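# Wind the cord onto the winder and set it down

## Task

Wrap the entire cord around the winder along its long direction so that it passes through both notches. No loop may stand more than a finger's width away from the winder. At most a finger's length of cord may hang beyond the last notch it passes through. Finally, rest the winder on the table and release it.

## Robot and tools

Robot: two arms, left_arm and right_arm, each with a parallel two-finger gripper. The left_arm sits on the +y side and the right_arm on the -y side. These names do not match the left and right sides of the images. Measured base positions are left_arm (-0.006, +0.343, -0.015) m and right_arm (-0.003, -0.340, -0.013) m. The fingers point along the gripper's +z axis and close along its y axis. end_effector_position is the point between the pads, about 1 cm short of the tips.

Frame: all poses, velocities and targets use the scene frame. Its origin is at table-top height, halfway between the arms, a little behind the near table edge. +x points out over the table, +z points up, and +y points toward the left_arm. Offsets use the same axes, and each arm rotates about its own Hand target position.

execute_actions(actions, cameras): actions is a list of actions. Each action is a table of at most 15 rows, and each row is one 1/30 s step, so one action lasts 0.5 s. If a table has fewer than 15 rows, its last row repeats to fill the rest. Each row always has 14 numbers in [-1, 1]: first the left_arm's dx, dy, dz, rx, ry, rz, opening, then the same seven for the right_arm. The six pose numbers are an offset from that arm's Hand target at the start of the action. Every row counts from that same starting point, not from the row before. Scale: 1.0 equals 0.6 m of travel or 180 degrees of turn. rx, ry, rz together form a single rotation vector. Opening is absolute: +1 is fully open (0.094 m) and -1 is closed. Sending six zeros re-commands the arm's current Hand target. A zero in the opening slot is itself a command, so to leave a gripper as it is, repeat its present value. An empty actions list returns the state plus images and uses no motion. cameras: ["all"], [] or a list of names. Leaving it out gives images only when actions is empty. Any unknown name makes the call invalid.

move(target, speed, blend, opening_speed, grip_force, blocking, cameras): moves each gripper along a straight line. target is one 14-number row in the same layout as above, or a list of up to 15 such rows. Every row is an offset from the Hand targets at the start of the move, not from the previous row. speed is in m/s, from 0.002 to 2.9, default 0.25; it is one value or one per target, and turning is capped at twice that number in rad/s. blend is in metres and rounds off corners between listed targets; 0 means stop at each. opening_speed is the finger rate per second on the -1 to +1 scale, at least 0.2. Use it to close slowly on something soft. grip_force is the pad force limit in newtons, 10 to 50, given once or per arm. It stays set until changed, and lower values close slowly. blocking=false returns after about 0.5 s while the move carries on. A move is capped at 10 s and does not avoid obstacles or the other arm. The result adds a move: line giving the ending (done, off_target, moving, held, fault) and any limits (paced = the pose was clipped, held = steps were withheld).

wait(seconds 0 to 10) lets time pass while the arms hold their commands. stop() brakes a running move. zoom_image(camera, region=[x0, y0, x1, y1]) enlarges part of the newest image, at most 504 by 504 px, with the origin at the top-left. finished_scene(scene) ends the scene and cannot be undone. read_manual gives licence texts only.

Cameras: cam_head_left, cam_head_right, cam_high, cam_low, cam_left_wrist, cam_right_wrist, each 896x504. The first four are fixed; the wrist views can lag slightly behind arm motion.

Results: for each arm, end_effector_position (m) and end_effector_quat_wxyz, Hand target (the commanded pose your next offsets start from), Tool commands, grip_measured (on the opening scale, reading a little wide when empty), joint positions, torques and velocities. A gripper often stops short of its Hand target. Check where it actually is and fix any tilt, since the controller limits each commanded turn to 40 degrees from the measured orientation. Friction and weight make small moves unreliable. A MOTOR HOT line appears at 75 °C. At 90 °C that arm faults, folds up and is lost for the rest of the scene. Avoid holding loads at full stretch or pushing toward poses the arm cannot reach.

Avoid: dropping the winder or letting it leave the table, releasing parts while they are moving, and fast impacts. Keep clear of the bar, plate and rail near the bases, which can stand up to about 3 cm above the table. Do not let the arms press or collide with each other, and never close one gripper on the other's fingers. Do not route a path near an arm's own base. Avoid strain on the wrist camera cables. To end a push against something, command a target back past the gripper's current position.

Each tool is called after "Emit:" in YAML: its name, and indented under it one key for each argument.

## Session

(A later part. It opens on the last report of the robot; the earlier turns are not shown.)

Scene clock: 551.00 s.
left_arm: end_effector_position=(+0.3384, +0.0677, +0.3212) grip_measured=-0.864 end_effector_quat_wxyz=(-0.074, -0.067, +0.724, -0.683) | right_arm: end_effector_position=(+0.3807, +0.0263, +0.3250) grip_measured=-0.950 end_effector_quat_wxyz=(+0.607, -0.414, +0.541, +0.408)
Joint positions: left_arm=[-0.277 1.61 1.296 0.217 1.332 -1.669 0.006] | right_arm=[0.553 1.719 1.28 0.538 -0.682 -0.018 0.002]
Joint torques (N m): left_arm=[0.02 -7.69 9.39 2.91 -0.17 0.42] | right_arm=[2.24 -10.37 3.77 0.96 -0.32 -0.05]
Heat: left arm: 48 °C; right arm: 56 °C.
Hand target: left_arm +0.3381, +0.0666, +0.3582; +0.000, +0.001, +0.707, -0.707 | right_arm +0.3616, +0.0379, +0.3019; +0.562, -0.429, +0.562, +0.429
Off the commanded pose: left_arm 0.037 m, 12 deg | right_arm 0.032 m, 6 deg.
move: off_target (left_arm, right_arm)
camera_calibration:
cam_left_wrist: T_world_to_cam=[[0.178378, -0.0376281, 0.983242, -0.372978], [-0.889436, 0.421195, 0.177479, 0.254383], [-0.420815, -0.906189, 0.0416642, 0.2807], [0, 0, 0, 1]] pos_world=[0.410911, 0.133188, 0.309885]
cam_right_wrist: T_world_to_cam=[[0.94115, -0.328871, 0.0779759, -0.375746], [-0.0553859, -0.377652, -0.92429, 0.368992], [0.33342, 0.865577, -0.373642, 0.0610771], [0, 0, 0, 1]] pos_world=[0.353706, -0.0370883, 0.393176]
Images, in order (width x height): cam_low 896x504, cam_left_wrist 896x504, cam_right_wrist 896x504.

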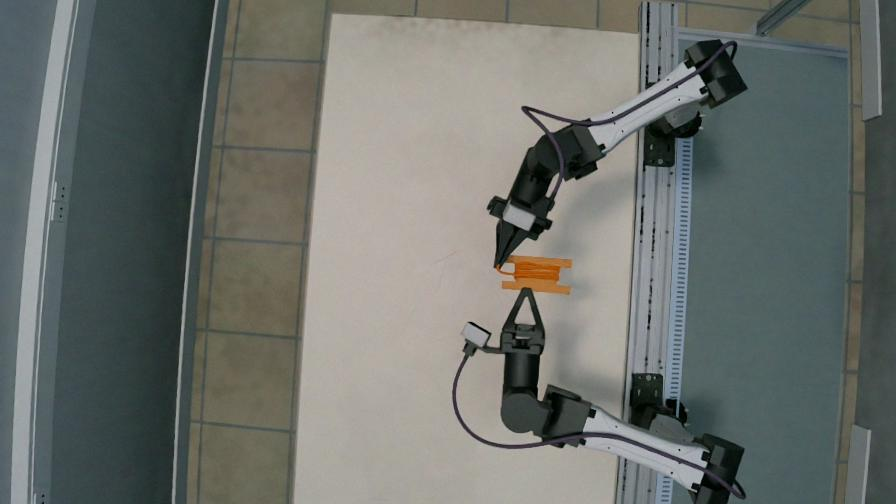

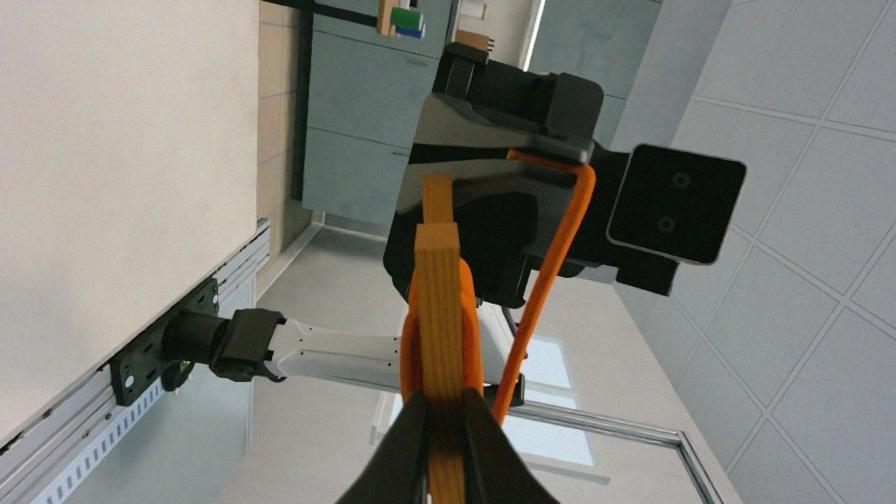

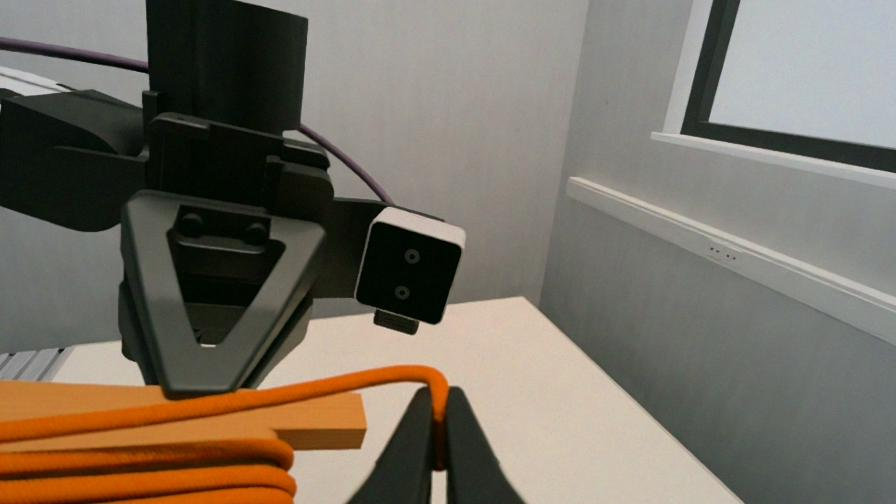

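Emit:
move:
  target: [0,0,0,0,0,0,-1,0.045,0,0.155,0,0,0,-1]
  speed: 0.12
  cameras: ["cam_left_wrist","cam_right_wrist","cam_low"]

Scene clock: 557.40 s.
left_arm: end_effector_position=(+0.3450, +0.0667, +0.3385) grip_measured=-0.864 end_effector_quat_wxyz=(-0.015, -0.030, +0.714, -0.700) | right_arm: end_effector_position=(+0.3811, +0.0390, +0.3846) grip_measured=-0.950 end_effector_quat_wxyz=(+0.547, -0.433, +0.568, +0.436)
Joint positions: left_arm=[-0.278 1.61 1.296 0.365 1.295 -1.677 0.006] | right_arm=[0.555 1.766 1.672 0.072 -0.759 -0.012 0.002]
Joint torques (N m): left_arm=[-0.05 -6.8 8.43 2.12 0.11 -0.02] | right_arm=[-1.13 -8.55 9.13 1.77 0.08 -0.1]
Heat: left arm: 50 °C; right arm: 56 °C.
Hand target: left_arm +0.3381, +0.0665, +0.3582; +0.000, +0.001, +0.707, -0.707 | right_arm +0.3888, +0.0378, +0.3948; +0.562, -0.429, +0.562, +0.429
Off the commanded pose: left_arm 0.021 m, 4 deg | right_arm 0.013 m, 2 deg.
move: off_target (left_arm, right_arm)
camera_calibration:
cam_left_wrist: T_world_to_cam=[[0.0425898, 0.00162485, 0.999091, -0.352345], [-0.917013, 0.397001, 0.0384452, 0.315761], [-0.396578, -0.917817, 0.0183982, 0.282223], [0, 0, 0, 1]] pos_world=[0.416487, 0.134244, 0.334693]
cam_right_wrist: T_world_to_cam=[[0.968411, -0.249304, -0.00517229, -0.358091], [-0.118612, -0.442299, -0.88899, 0.441863], [0.219341, 0.861521, -0.457897, 0.148232], [0, 0, 0, 1]] pos_world=[0.366677, -0.0215436, 0.458835]
Images, in order (width x height): cam_low 896x504, cam_left_wrist 896x504, cam_right_wrist 896x504.

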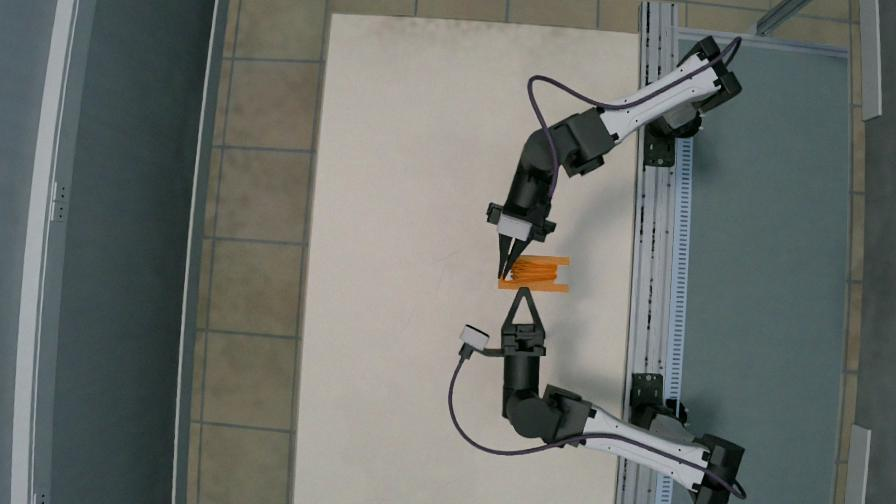

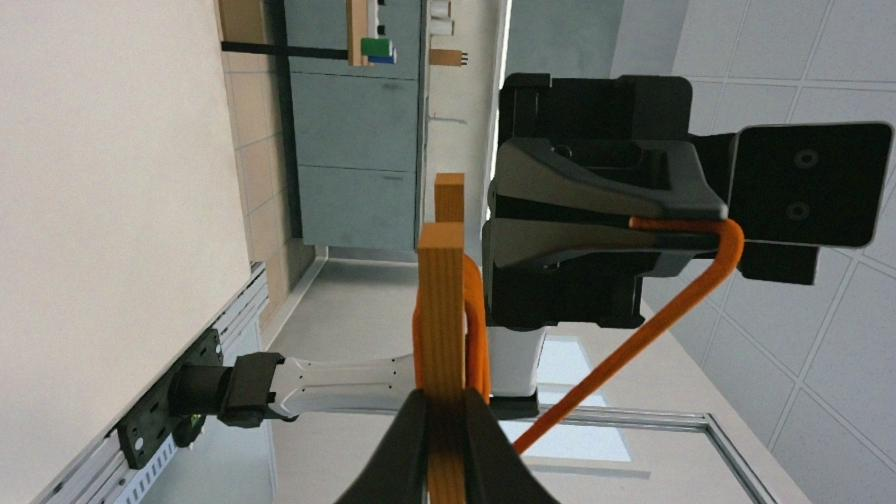

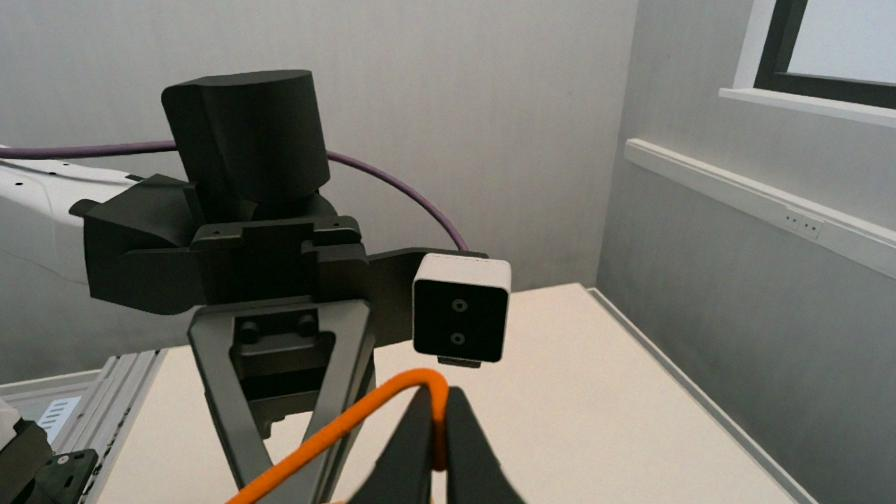

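Emit:
move:
  target: [0,0,0,0,0,0,-1,0.06,0,-0.01,0,0,0,-1]
  speed: 0.1
  cameras: ["cam_left_wrist","cam_right_wrist"]

Scene clock: 571.20 s.
left_arm: end_effector_position=(+0.3543, +0.0695, +0.3395) grip_measured=-0.864 end_effector_quat_wxyz=(+0.003, -0.048, +0.712, -0.701) | right_arm: end_effector_position=(+0.4033, +0.0451, +0.3744) grip_measured=-0.950 end_effector_quat_wxyz=(+0.528, -0.445, +0.564, +0.452)
Joint positions: left_arm=[-0.271 1.61 1.296 0.37 1.252 -1.682 0.006] | right_arm=[0.523 1.88 1.794 0.042 -0.843 -0.012 0.002]
Joint torques (N m): left_arm=[-0.72 -6.71 8.55 2.05 0.58 0.07] | right_arm=[-2.36 -9.61 9.22 1.94 0.53 -0.08]
Heat: left arm: 50 °C; right arm: 55 °C.
Hand target: left_arm +0.3381, +0.0666, +0.3582; +0.000, +0.001, +0.707, -0.707 | right_arm +0.4246, +0.0379, +0.3889; +0.562, -0.429, +0.562, +0.429
Off the commanded pose: left_arm 0.025 m, 6 deg | right_arm 0.027 m, 5 deg.
move: off_target (left_arm, right_arm)
camera_calibration:
cam_left_wrist: T_world_to_cam=[[0.0421049, 0.0070932, 0.999088, -0.353963], [-0.935788, 0.350623, 0.0369479, 0.333489], [-0.350041, -0.93649, 0.0214007, 0.272258], [0, 0, 0, 1]] pos_world=[0.42228, 0.140549, 0.335492]
cam_right_wrist: T_world_to_cam=[[0.979904, -0.19806, -0.0236733, -0.378205], [-0.113494, -0.456006, -0.88271, 0.434449], [0.164035, 0.867658, -0.469321, 0.159688], [0, 0, 0, 1]] pos_world=[0.393718, -0.0153505, 0.449484]
Images, in order (width x height): cam_left_wrist 896x504, cam_right_wrist 896x504.

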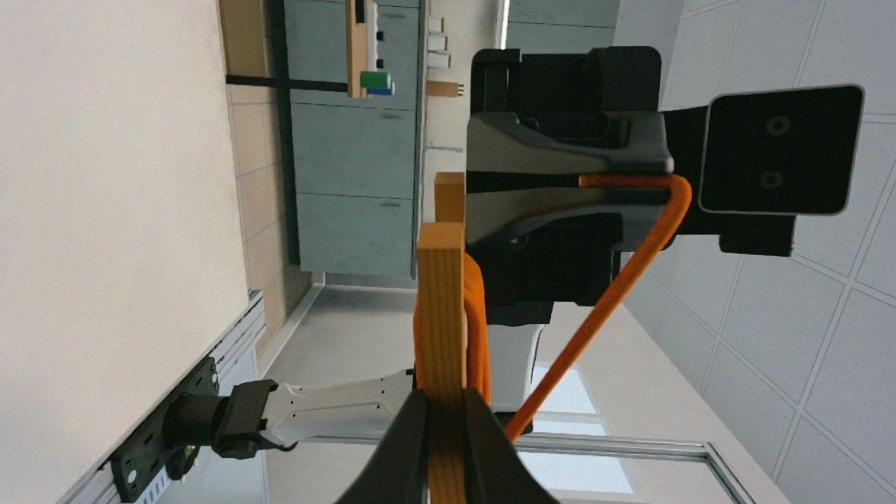

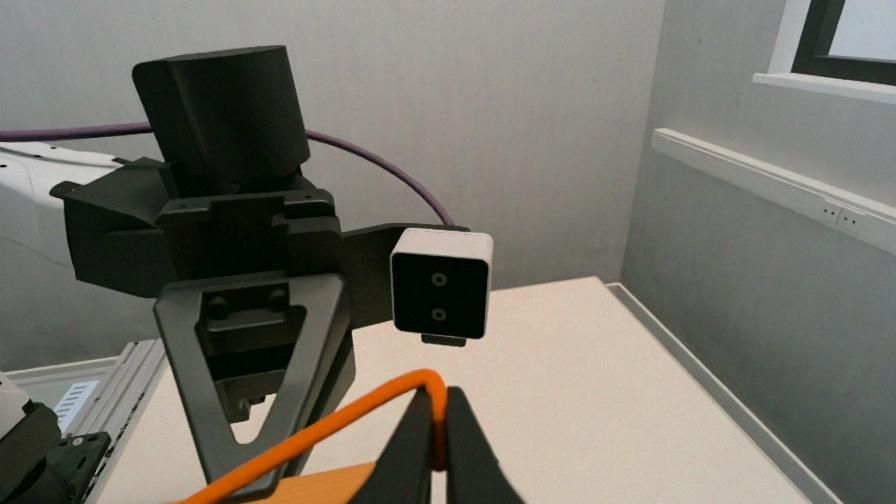

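Emit:
move:
  target: [0,0,0,0,0,0,-1,-0.04,-0.005,0.005,-0.0655,-0.497,0.0655,-1]
  speed: 0.2
  cameras: ["cam_left_wrist","cam_right_wrist","cam_low"]

Scene clock: 595.00 s.
left_arm: end_effector_position=(+0.3460, +0.0683, +0.3391) grip_measured=-0.864 end_effector_quat_wxyz=(-0.014, -0.032, +0.713, -0.700) | right_arm: end_effector_position=(+0.3969, +0.0361, +0.3881) grip_measured=-0.950 end_effector_quat_wxyz=(+0.707, -0.707, +0.008, +0.004)
Joint positions: left_arm=[-0.273 1.61 1.296 0.37 1.296 -1.682 0.006] | right_arm=[0.469 1.957 1.92 0.035 -1.087 -1.575 0.002]
Joint torques (N m): left_arm=[-0.5 -6.72 8.38 2.09 0.1 0.03] | right_arm=[-1.29 -9.73 8.38 1.41 -0.18 -0.1]
Heat: left arm: 51 °C; right arm: 58 °C.
Hand target: left_arm +0.3381, +0.0666, +0.3582; +0.000, +0.001, +0.707, -0.707 | right_arm +0.4006, +0.0349, +0.3919; +0.708, -0.706, -0.001, +0.000
Off the commanded pose: left_arm 0.021 m, 4 deg | right_arm 0.005 m, 1 deg.
move: off_target (left_arm)
camera_calibration:
cam_left_wrist: T_world_to_cam=[[0.0433583, 0.003085, 0.999055, -0.353388], [-0.918487, 0.393559, 0.0386465, 0.316736], [-0.393067, -0.919294, 0.0198976, 0.282507], [0, 0, 0, 1]] pos_world=[0.417285, 0.136143, 0.335192]
cam_right_wrist: T_world_to_cam=[[-0.000649383, -0.00350048, 0.999994, -0.388455], [0.895545, -0.444971, -0.000976066, -0.301495], [0.444971, 0.895538, 0.00342379, -0.121001], [0, 0, 0, 1]] pos_world=[0.323592, -0.0271551, 0.388573]
Images, in order (width x height): cam_low 896x504, cam_left_wrist 896x504, cam_right_wrist 896x504.

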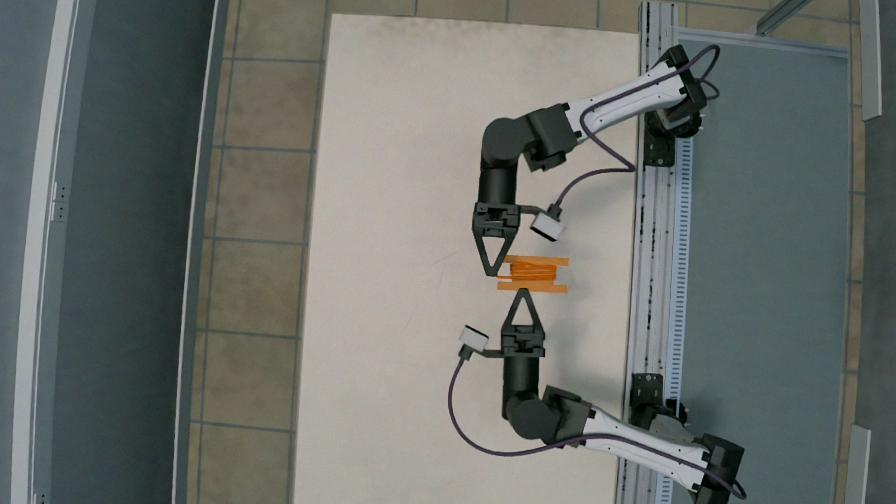

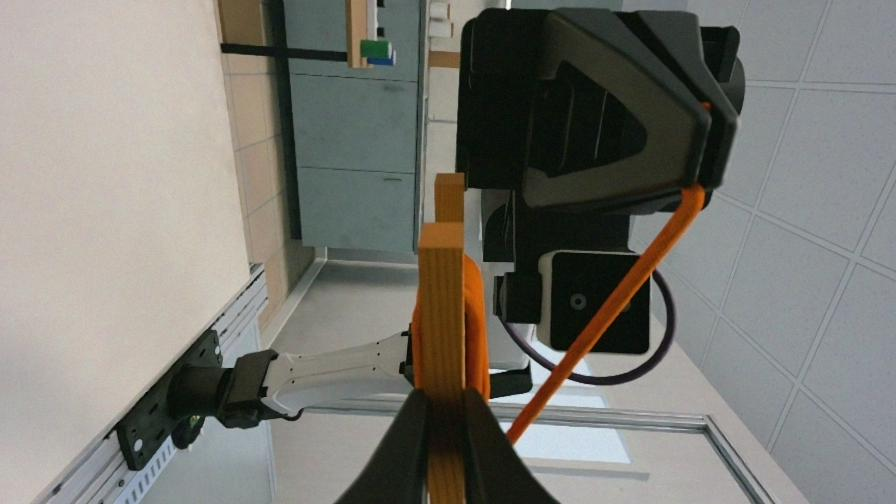

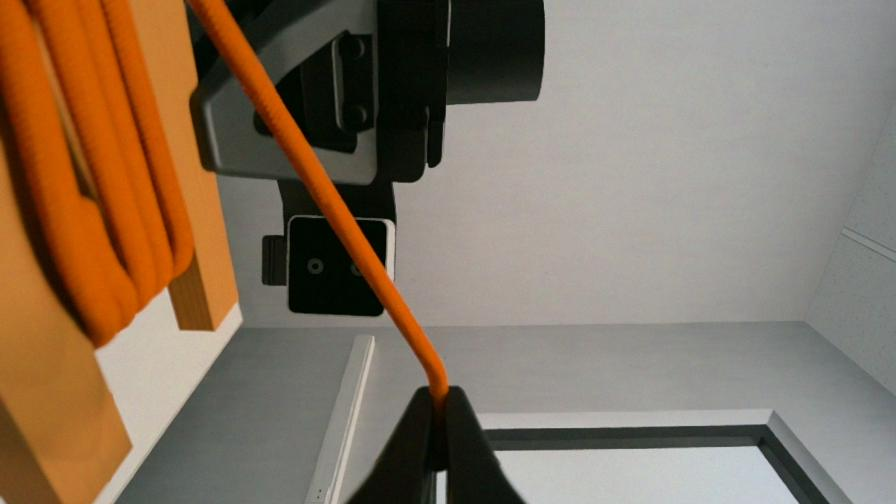

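Emit:
move:
  target:
    - [0,0,0,0,0,0,-1,0.024,0.005,-0.06,0,0,0,-1]
    - [0,0,0,0,0,0,-1,0.009,0.005,-0.117,0,0.194,0,-1]
    - [0,0,0,0,0,0,-1,-0.024,0.005,-0.148,0,0.361,0,-1]
    - [0,0,0,0,0,0,-1,-0.056,0.005,-0.162,0,0.5,0,-1]
  speed: 0.1
  blend: [0.003,0.005,0.005,0]
  cameras: ["cam_left_wrist","cam_right_wrist","cam_low"]

Scene clock: 611.67 s.
left_arm: end_effector_position=(+0.3470, +0.0684, +0.3363) grip_measured=-0.864 end_effector_quat_wxyz=(-0.019, -0.042, +0.715, -0.698) | right_arm: end_effector_position=(+0.3720, +0.0399, +0.2853) grip_measured=-0.950 end_effector_quat_wxyz=(+0.497, -0.505, +0.496, +0.502)
Joint positions: left_arm=[-0.273 1.61 1.296 0.347 1.291 -1.682 0.006] | right_arm=[0.498 1.9 1.43 0.466 -1.078 -0.025 0.002]
Joint torques (N m): left_arm=[-0.47 -6.84 8.44 2.26 0.17 0.08] | right_arm=[0.14 -14.65 4.71 1.39 0.29 -0.05]
Heat: left arm: 51 °C; right arm: 60 °C.
Hand target: left_arm +0.3382, +0.0666, +0.3582; +0.000, +0.000, +0.707, -0.707 | right_arm +0.3670, +0.0379, +0.2947; +0.501, -0.499, +0.501, +0.499
Off the commanded pose: left_arm 0.024 m, 6 deg | right_arm 0.011 m, 1 deg.
move: off_target (left_arm, right_arm)
camera_calibration:
cam_left_wrist: T_world_to_cam=[[0.0656602, -0.00221163, 0.99784, -0.357602], [-0.919559, 0.388129, 0.0613694, 0.310787], [-0.387426, -0.921602, 0.0234509, 0.280021], [0, 0, 0, 1]] pos_world=[0.417755, 0.136651, 0.331189]
cam_right_wrist: T_world_to_cam=[[0.999759, 0.00941862, 0.0198069, -0.378664], [0.0219305, -0.440647, -0.897413, 0.302968], [0.000275443, 0.897631, -0.440747, 0.179194], [0, 0, 0, 1]] pos_world=[0.371879, -0.0237819, 0.358366]
Images, in order (width x height): cam_low 896x504, cam_left_wrist 896x504, cam_right_wrist 896x504.

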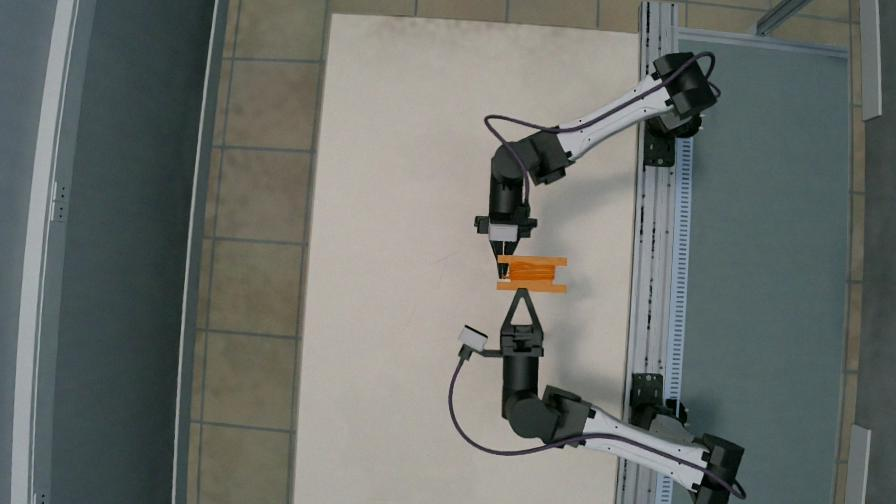

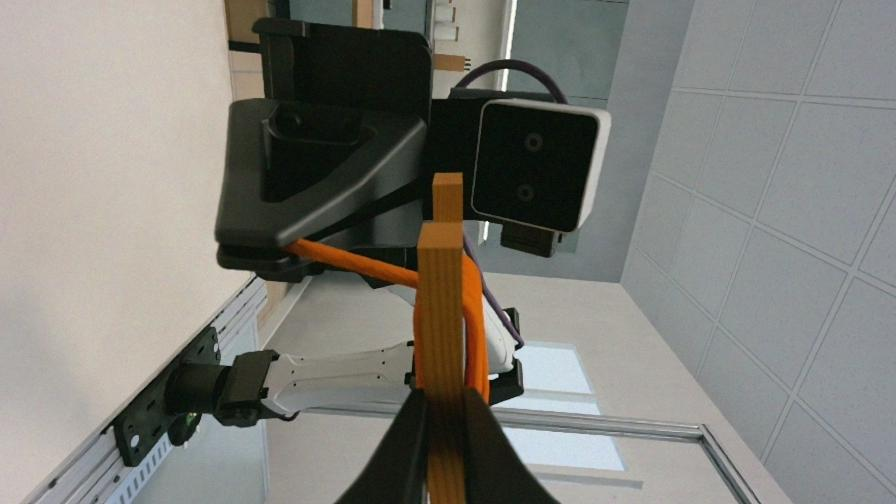

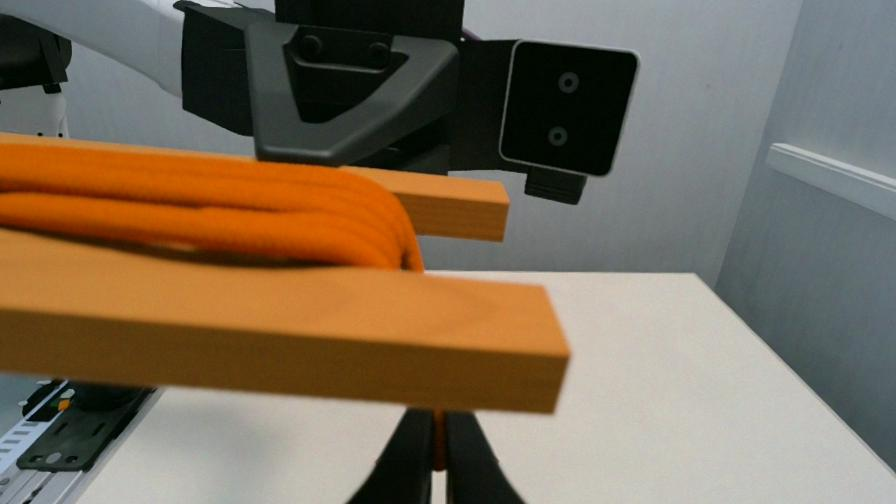

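Emit:
move:
  target:
    - [0,0,0,0,0,0,-1,0,0,0.01,0,0,0,-0.85]
    - [0,0,0,0,0,0,-1,0,-0.02,-0.02,0,0,0,-0.7]
    - [0,0,0,0,0,0,-1,0,-0.22,-0.05,0,0,0,-0.5]
  speed: 0.12
  opening_speed: 0.3
  cameras: ["cam_left_wrist","cam_right_wrist","cam_low"]

Scene clock: 623.30 s.
left_arm: end_effector_position=(+0.3445, +0.0673, +0.3382) grip_measured=-0.864 end_effector_quat_wxyz=(-0.019, -0.031, +0.714, -0.699) | right_arm: end_effector_position=(+0.3770, -0.0916, +0.2428) grip_measured=-0.503 end_effector_quat_wxyz=(+0.484, -0.485, +0.523, +0.508)
Joint positions: left_arm=[-0.276 1.61 1.296 0.364 1.301 -1.682 0.006] | right_arm=[0.19 1.78 1.131 0.574 -1.358 -0.031 0.023]
Joint torques (N m): left_arm=[-0.21 -6.8 8.39 2.15 0.05 0.04] | right_arm=[-0.76 -14.76 5.23 1.57 -0.22 -0.07]
Heat: left arm: 52 °C; right arm: 63 °C.
Hand target: left_arm +0.3381, +0.0665, +0.3582; +0.000, +0.001, +0.707, -0.707 | right_arm +0.3670, -0.0941, +0.2647; +0.501, -0.499, +0.501, +0.499
Off the commanded pose: left_arm 0.021 m, 4 deg | right_arm 0.024 m, 4 deg.
move: off_target (left_arm, right_arm); target 2's new opening was sent with right_arm's hand 0.027 m and 4 deg from that target; target 3's new opening was sent with right_arm's hand 0.025 m and 4 deg from that target
camera_calibration:
cam_left_wrist: T_world_to_cam=[[0.0501986, 0.000863565, 0.998739, -0.354478], [-0.91526, 0.400267, 0.0456568, 0.311812], [-0.399723, -0.916398, 0.0208833, 0.282679], [0, 0, 0, 1]] pos_world=[0.416177, 0.134544, 0.333891]
cam_right_wrist: T_world_to_cam=[[0.998796, -0.0183571, -0.0454912, -0.367839], [-0.048867, -0.453529, -0.889901, 0.230592], [-0.00429563, 0.891052, -0.45388, 0.282756], [0, 0, 0, 1]] pos_world=[0.379879, -0.154122, 0.316808]
Images, in order (width x height): cam_low 896x504, cam_left_wrist 896x504, cam_right_wrist 896x504.

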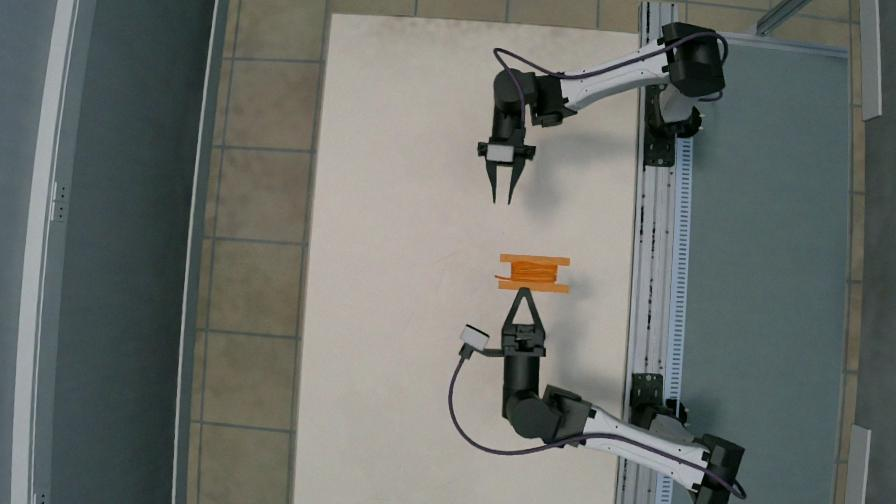

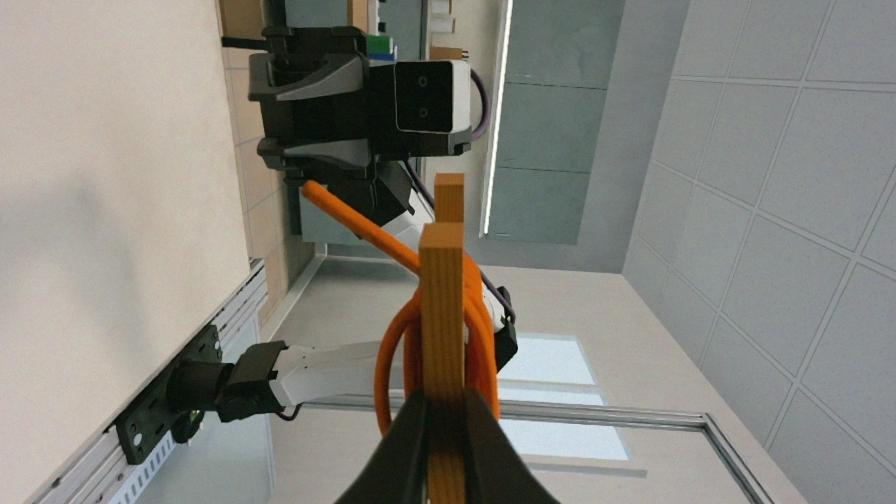

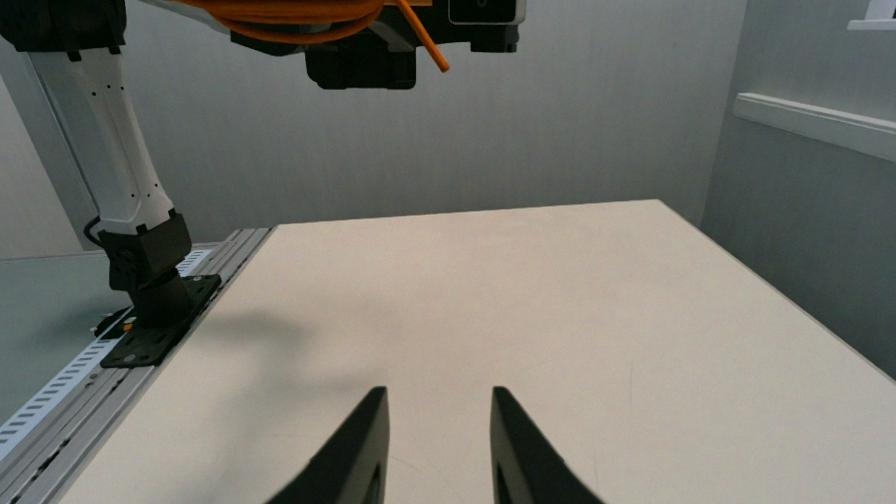

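Emit:
move:
  target:
    - [0,0,0,0,0,0,-1,-0.145,-0.343,0.025,-0.385,0.385,-0.385,0.7]
    - [0.003,-0.168,-0.433,0,0,0,-1,-0.145,-0.343,0.025,-0.385,0.385,-0.385,0.7]
  speed: 0.25
  cameras: ["cam_left_wrist","cam_low"]

Scene clock: 642.67 s.
left_arm: end_effector_position=(+0.3340, -0.0323, +0.0911) grip_measured=-0.864 end_effector_quat_wxyz=(-0.018, -0.007, +0.717, -0.697) | right_arm: end_effector_position=(+0.2875, -0.2993, +0.2722) grip_measured=+0.697 end_effector_quat_wxyz=(+0.174, -0.002, +0.984, +0.028)
Joint positions: left_arm=[-0.547 2.205 1.001 1.217 1.063 -1.61 0.006] | right_arm=[0.132 1.464 1.84 -1.574 -0.005 0.136 0.08]
Joint torques (N m): left_arm=[0.09 -7.04 5.65 2.42 -0.23 -0.03] | right_arm=[0.25 -7.88 4.05 0.95 0.12 0.05]
Heat: left arm: 51 °C; right arm: 66 °C.
Hand target: left_arm +0.3400, -0.0343, +0.0984; +0.000, +0.001, +0.707, -0.707 | right_arm +0.2800, -0.2999, +0.2798; +0.000, +0.000, +1.000, -0.002
Off the commanded pose: left_arm 0.010 m, 3 deg | right_arm 0.011 m, 20 deg.
joint sent to its limit (right arm) — joint 4 (wrist pitch), lower limit. The joint targets are off in orientation, not in position.
move: off_target (left_arm, right_arm)
camera_calibration:
cam_left_wrist: T_world_to_cam=[[0.0152648, -0.00680116, 0.99986, -0.0957947], [-0.902288, 0.430811, 0.0167056, 0.35268], [-0.430864, -0.902417, 0.000439632, 0.205045], [0, 0, 0, 1]] pos_world=[0.408027, 0.0324459, 0.0897995]
Images, in order (width x height): cam_low 896x504, cam_left_wrist 896x504.

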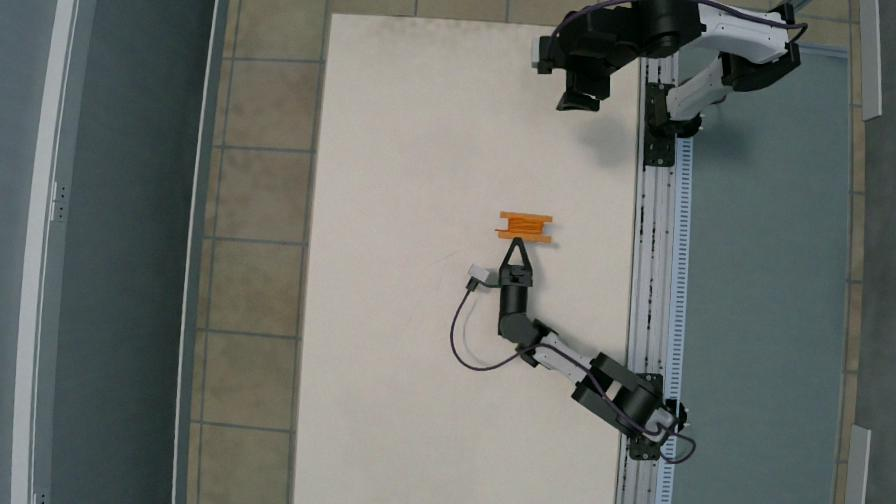

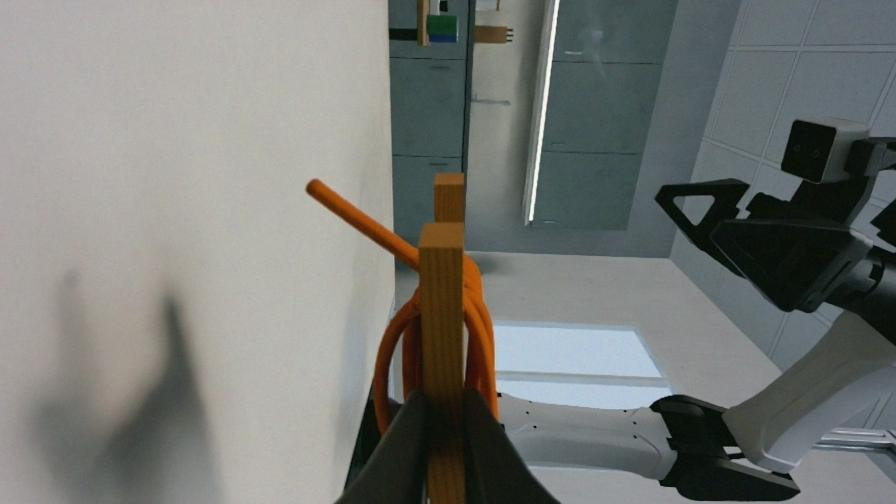

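Emit:
move:
  target:
    - [0,0,0,0,0,0,-1,0.03,0.403,-0.133,0,0,0,0.7]
    - [0,0,0,0,0,0,-1,0.03,0.403,-0.255,0,0,0,0.7]
  speed: [0.25,0.1]
  cameras: ["cam_left_wrist","cam_right_wrist"]

Scene clock: 654.43 s.
left_arm: end_effector_position=(+0.3341, -0.0323, +0.0914) grip_measured=-0.864 end_effector_quat_wxyz=(-0.018, -0.007, +0.717, -0.697) | right_arm: end_effector_position=(+0.2956, -0.0609, +0.1319) grip_measured=+0.697 end_effector_quat_wxyz=(+0.004, -0.007, +1.000, -0.006)
Joint positions: left_arm=[-0.547 2.205 1.001 1.218 1.063 -1.611 0.006] | right_arm=[0.76 2.127 2.13 -1.563 0.028 0.754 0.08]
Joint torques (N m): left_arm=[0.13 -7.01 5.65 2.43 -0.23 -0.02] | right_arm=[-0.94 -10.71 4.89 0.38 -0.03 0.1]
Heat: left arm: 48 °C; right arm: 62 °C.
Hand target: left_arm +0.3400, -0.0343, +0.0984; +0.000, +0.001, +0.707, -0.707 | right_arm +0.2980, -0.0582, +0.1267; +0.000, +0.000, +1.000, -0.002
Off the commanded pose: left_arm 0.009 m, 3 deg | right_arm 0.006 m, 1 deg.
move: off_target (left_arm)
camera_calibration:
cam_left_wrist: T_world_to_cam=[[0.0150747, -0.00603794, 0.999868, -0.0959434], [-0.902443, 0.430503, 0.0162055, 0.352843], [-0.430545, -0.902569, 0.0010408, 0.204998], [0, 0, 0, 1]] pos_world=[0.408128, 0.032545, 0.0899994]
cam_right_wrist: T_world_to_cam=[[0.0311756, -0.999378, 0.0165055, -0.073026], [-0.901197, -0.0209632, 0.432902, 0.245631], [-0.432287, -0.0283707, -0.90129, 0.334259], [0, 0, 0, 1]] pos_world=[0.368134, -0.0583481, 0.196135]
Images, in order (width x height): cam_left_wrist 896x504, cam_right_wrist 896x504.

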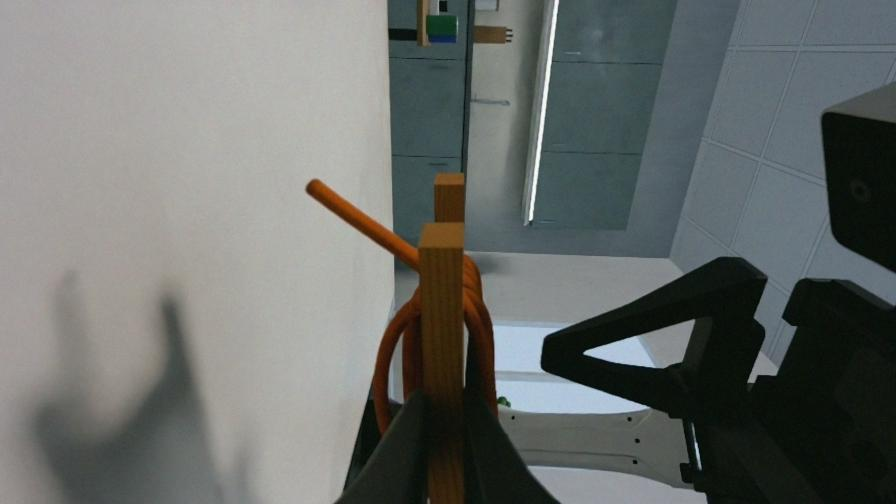

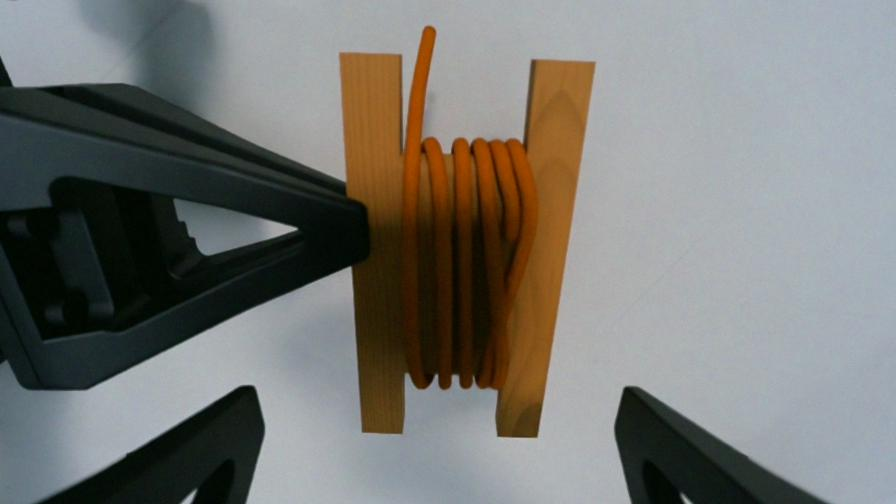

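Emit:
move:
  target: [0,0,0,0,0,0,-1,0.004,0,-0.055,0,0,0,0.7]
  speed: 0.08
  cameras: ["cam_left_wrist","cam_right_wrist"]

Scene clock: 659.07 s.
left_arm: end_effector_position=(+0.3351, -0.0323, +0.0914) grip_measured=-0.864 end_effector_quat_wxyz=(-0.016, -0.009, +0.717, -0.697) | right_arm: end_effector_position=(+0.2961, -0.0619, +0.0939) grip_measured=+0.697 end_effector_quat_wxyz=(-0.006, -0.005, +1.000, -0.014)
Joint positions: left_arm=[-0.547 2.205 1.001 1.218 1.057 -1.611 0.006] | right_arm=[0.756 2.127 1.978 -1.436 0.026 0.754 0.08]
Joint torques (N m): left_arm=[0.06 -6.99 5.71 2.42 -0.17 -0.02] | right_arm=[-0.92 -12.11 4.78 0.51 -0.05 -0.07]
Heat: left arm: 47 °C; right arm: 62 °C.
Hand target: left_arm +0.3400, -0.0343, +0.0984; +0.000, +0.001, +0.707, -0.707 | right_arm +0.3003, -0.0581, +0.0937; +0.000, +0.000, +1.000, -0.002
Off the commanded pose: left_arm 0.009 m, 3 deg | right_arm 0.006 m, 2 deg.
move: off_target (left_arm)
camera_calibration:
cam_left_wrist: T_world_to_cam=[[0.014976, -0.00599964, 0.99987, -0.0959112], [-0.904896, 0.425328, 0.0161056, 0.354393], [-0.425369, -0.905019, 0.000940649, 0.203592], [0, 0, 0, 1]] pos_world=[0.408727, 0.0329463, 0.0899995]
cam_right_wrist: T_world_to_cam=[[0.0278297, -0.999077, 0.0327213, -0.073896], [-0.892899, -0.0101291, 0.450144, 0.259031], [-0.449397, -0.0417442, -0.892356, 0.303555], [0, 0, 0, 1]] pos_world=[0.369761, -0.0585324, 0.156696]
Images, in order (width x height): cam_left_wrist 896x504, cam_right_wrist 896x504.

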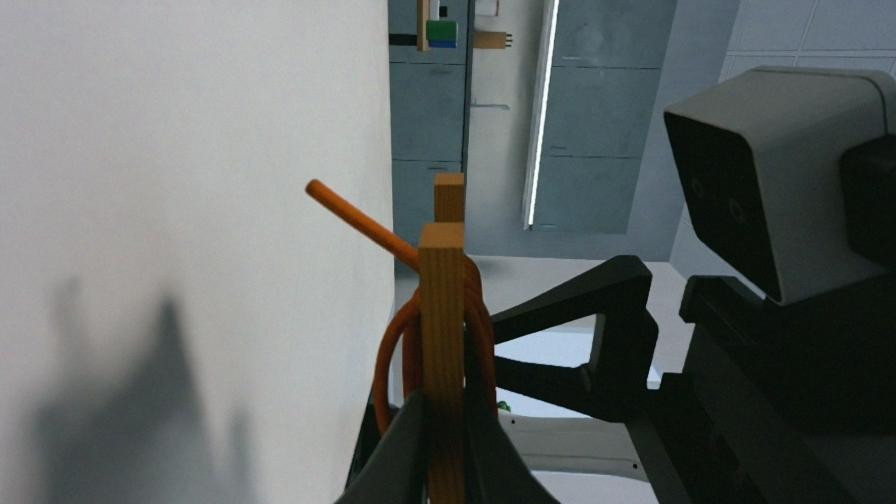

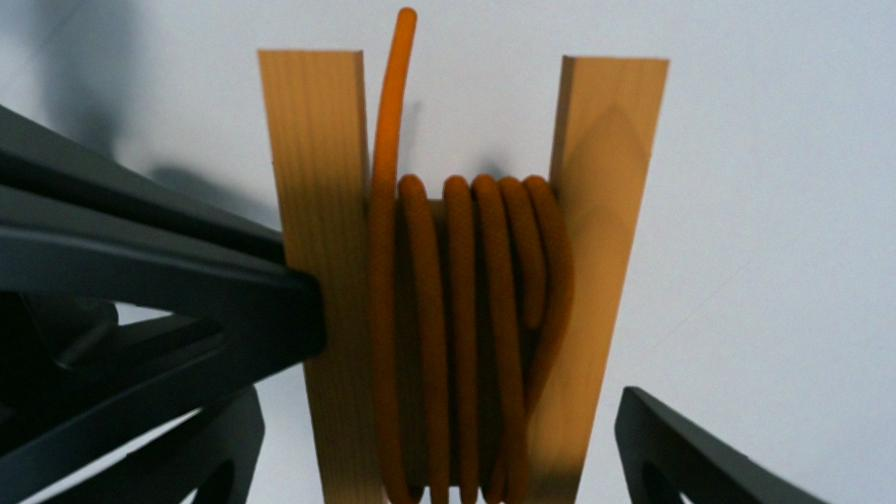

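Emit:
move:
  target:
    - [0,0,0,0,0,0,-1,0,0,0,0,0,0,-0.2]
    - [0,0,0,0,0,0,-0.3,0,0,0,0,0,0,-0.2]
    - [0,0.2,0,0,0,0,-0.3,0,0,0,0,0,0,-0.2]
  speed: 0.15
  opening_speed: 0.8
  cameras: ["cam_left_wrist","cam_right_wrist"]

Scene clock: 670.37 s.
left_arm: end_effector_position=(+0.3425, +0.0844, +0.0769) grip_measured=-0.302 end_effector_quat_wxyz=(-0.023, -0.032, +0.715, -0.698) | right_arm: end_effector_position=(+0.2994, -0.0608, +0.0938) grip_measured=+0.184 end_effector_quat_wxyz=(-0.002, -0.003, +1.000, -0.009)
Joint positions: left_arm=[-0.253 2.201 0.822 1.425 1.33 -1.686 0.033] | right_arm=[0.751 2.127 1.978 -1.423 0.023 0.754 0.056]
Joint torques (N m): left_arm=[0.46 -10.18 3.06 2.3 0.05 -0.04] | right_arm=[-0.39 -12.4 4.53 0.4 -0.09 -0.05]
Heat: left arm: 47 °C; right arm: 65 °C.
Hand target: left_arm +0.3400, +0.0857, +0.0983; +0.000, +0.001, +0.707, -0.707 | right_arm +0.3003, -0.0582, +0.0937; +0.000, +0.000, +1.000, -0.002
Off the commanded pose: left_arm 0.022 m, 5 deg | right_arm 0.003 m, 1 deg.
move: off_target (left_arm); target 2's new opening was sent with left_arm's hand 0.009 m and 3 deg from that target
camera_calibration:
cam_left_wrist: T_world_to_cam=[[0.05755, -0.00163323, 0.998341, -0.0956879], [-0.912376, 0.405873, 0.0532585, 0.313102], [-0.405287, -0.913928, 0.0218679, 0.304709], [0, 0, 0, 1]] pos_world=[0.414668, 0.151246, 0.0721905]
cam_right_wrist: T_world_to_cam=[[0.0224335, -0.999512, 0.0217561, -0.0701955], [-0.896226, -0.0104623, 0.443474, 0.263701], [-0.44303, -0.029447, -0.896023, 0.304164], [0, 0, 0, 1]] pos_world=[0.372664, -0.0584456, 0.15712]
Images, in order (width x height): cam_left_wrist 896x504, cam_right_wrist 896x504.

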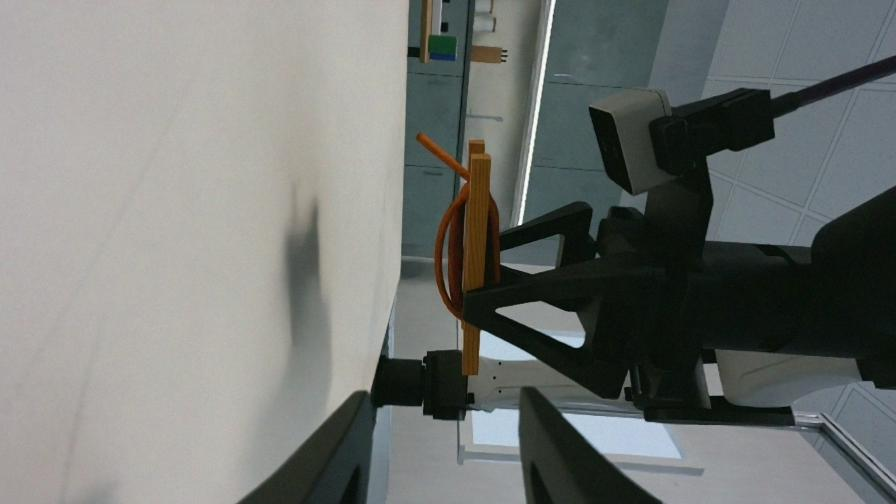

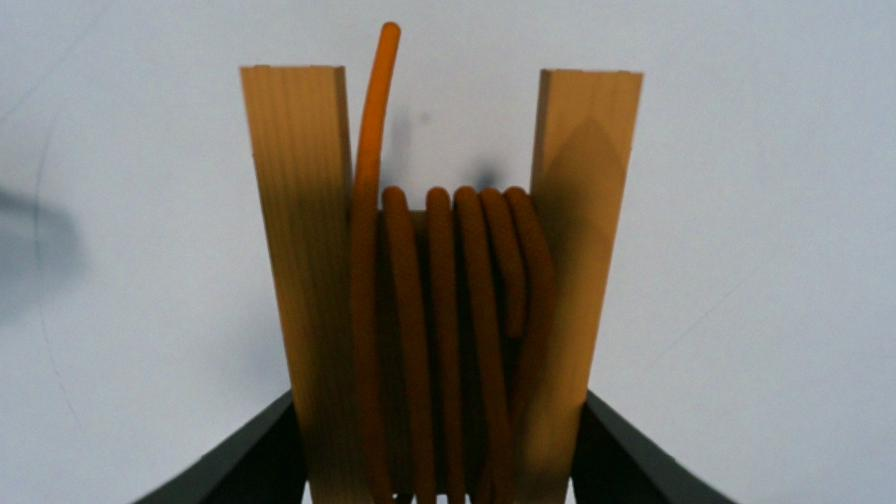

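Emit:
move:
  target: [0,0.1,0,0,0,0,-0.3,0,0,-0.117,0,0,0,-0.2]
  speed: 0.08
  cameras: ["cam_left_wrist","cam_right_wrist"]

Scene clock: 677.00 s.
left_arm: end_effector_position=(+0.3425, +0.1439, +0.0748) grip_measured=-0.302 end_effector_quat_wxyz=(-0.035, -0.044, +0.717, -0.695) | right_arm: end_effector_position=(+0.2992, -0.0598, +0.0301) grip_measured=+0.184 end_effector_quat_wxyz=(+0.003, -0.003, +1.000, -0.004)
Joint positions: left_arm=[-0.086 2.201 0.784 1.474 1.498 -1.733 0.033] | right_arm=[0.751 2.127 1.724 -1.154 0.023 0.754 0.056]
Joint torques (N m): left_arm=[0.66 -10.58 2.78 2.43 0.05 -0.01] | right_arm=[-0.81 -10.56 5.08 0.42 -0.05 -0.09]
Heat: left arm: 48 °C; right arm: 65 °C.
Hand target: left_arm +0.3400, +0.1458, +0.0983; +0.000, +0.001, +0.707, -0.707 | right_arm +0.3004, -0.0581, +0.0235; +0.000, +0.000, +1.000, -0.002
Off the commanded pose: left_arm 0.024 m, 7 deg | right_arm 0.007 m, 1 deg.
move: off_target (left_arm)
camera_calibration:
cam_left_wrist: T_world_to_cam=[[0.0914833, -0.0080402, 0.995774, -0.104107], [-0.910357, 0.404597, 0.0869027, 0.285946], [-0.403586, -0.91446, 0.0296944, 0.358008], [0, 0, 0, 1]] pos_world=[0.414324, 0.210855, 0.0681865]
cam_right_wrist: T_world_to_cam=[[0.0220622, -0.999687, 0.0117551, -0.0674488], [-0.900961, -0.0147842, 0.433649, 0.293163], [-0.43334, -0.0201582, -0.901005, 0.244928], [0, 0, 0, 1]] pos_world=[0.371753, -0.0581562, 0.0943442]
Images, in order (width x height): cam_left_wrist 896x504, cam_right_wrist 896x504.

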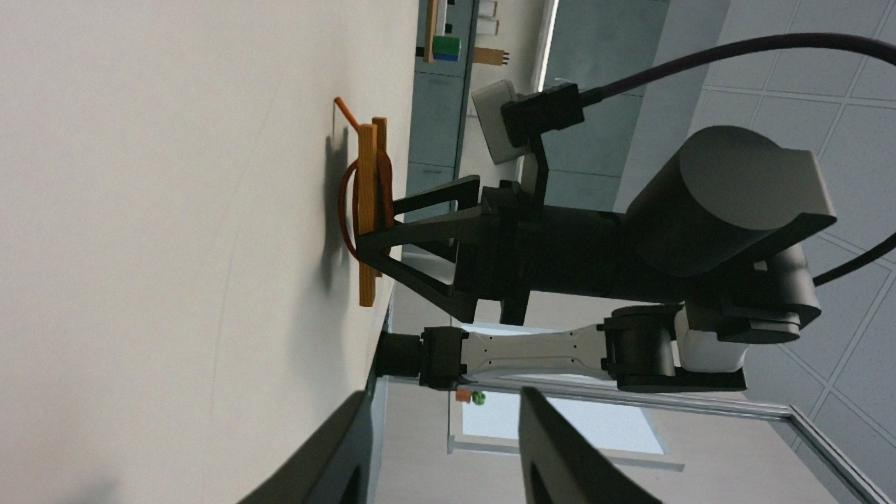

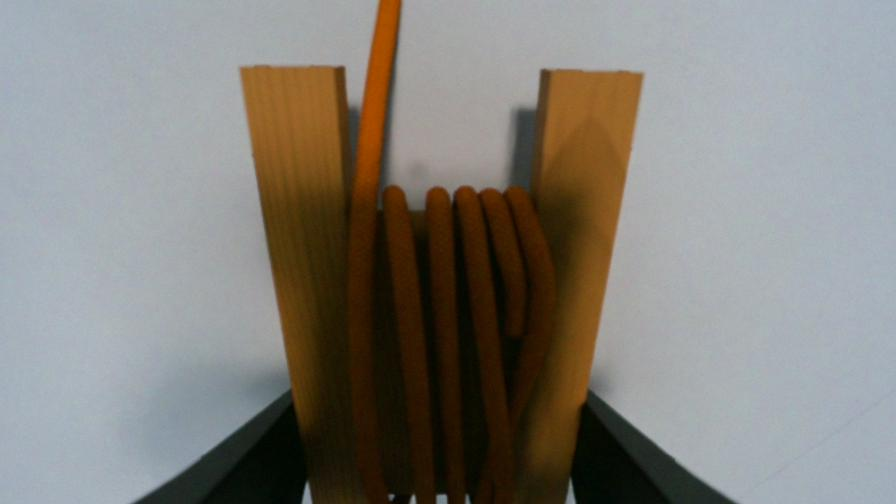

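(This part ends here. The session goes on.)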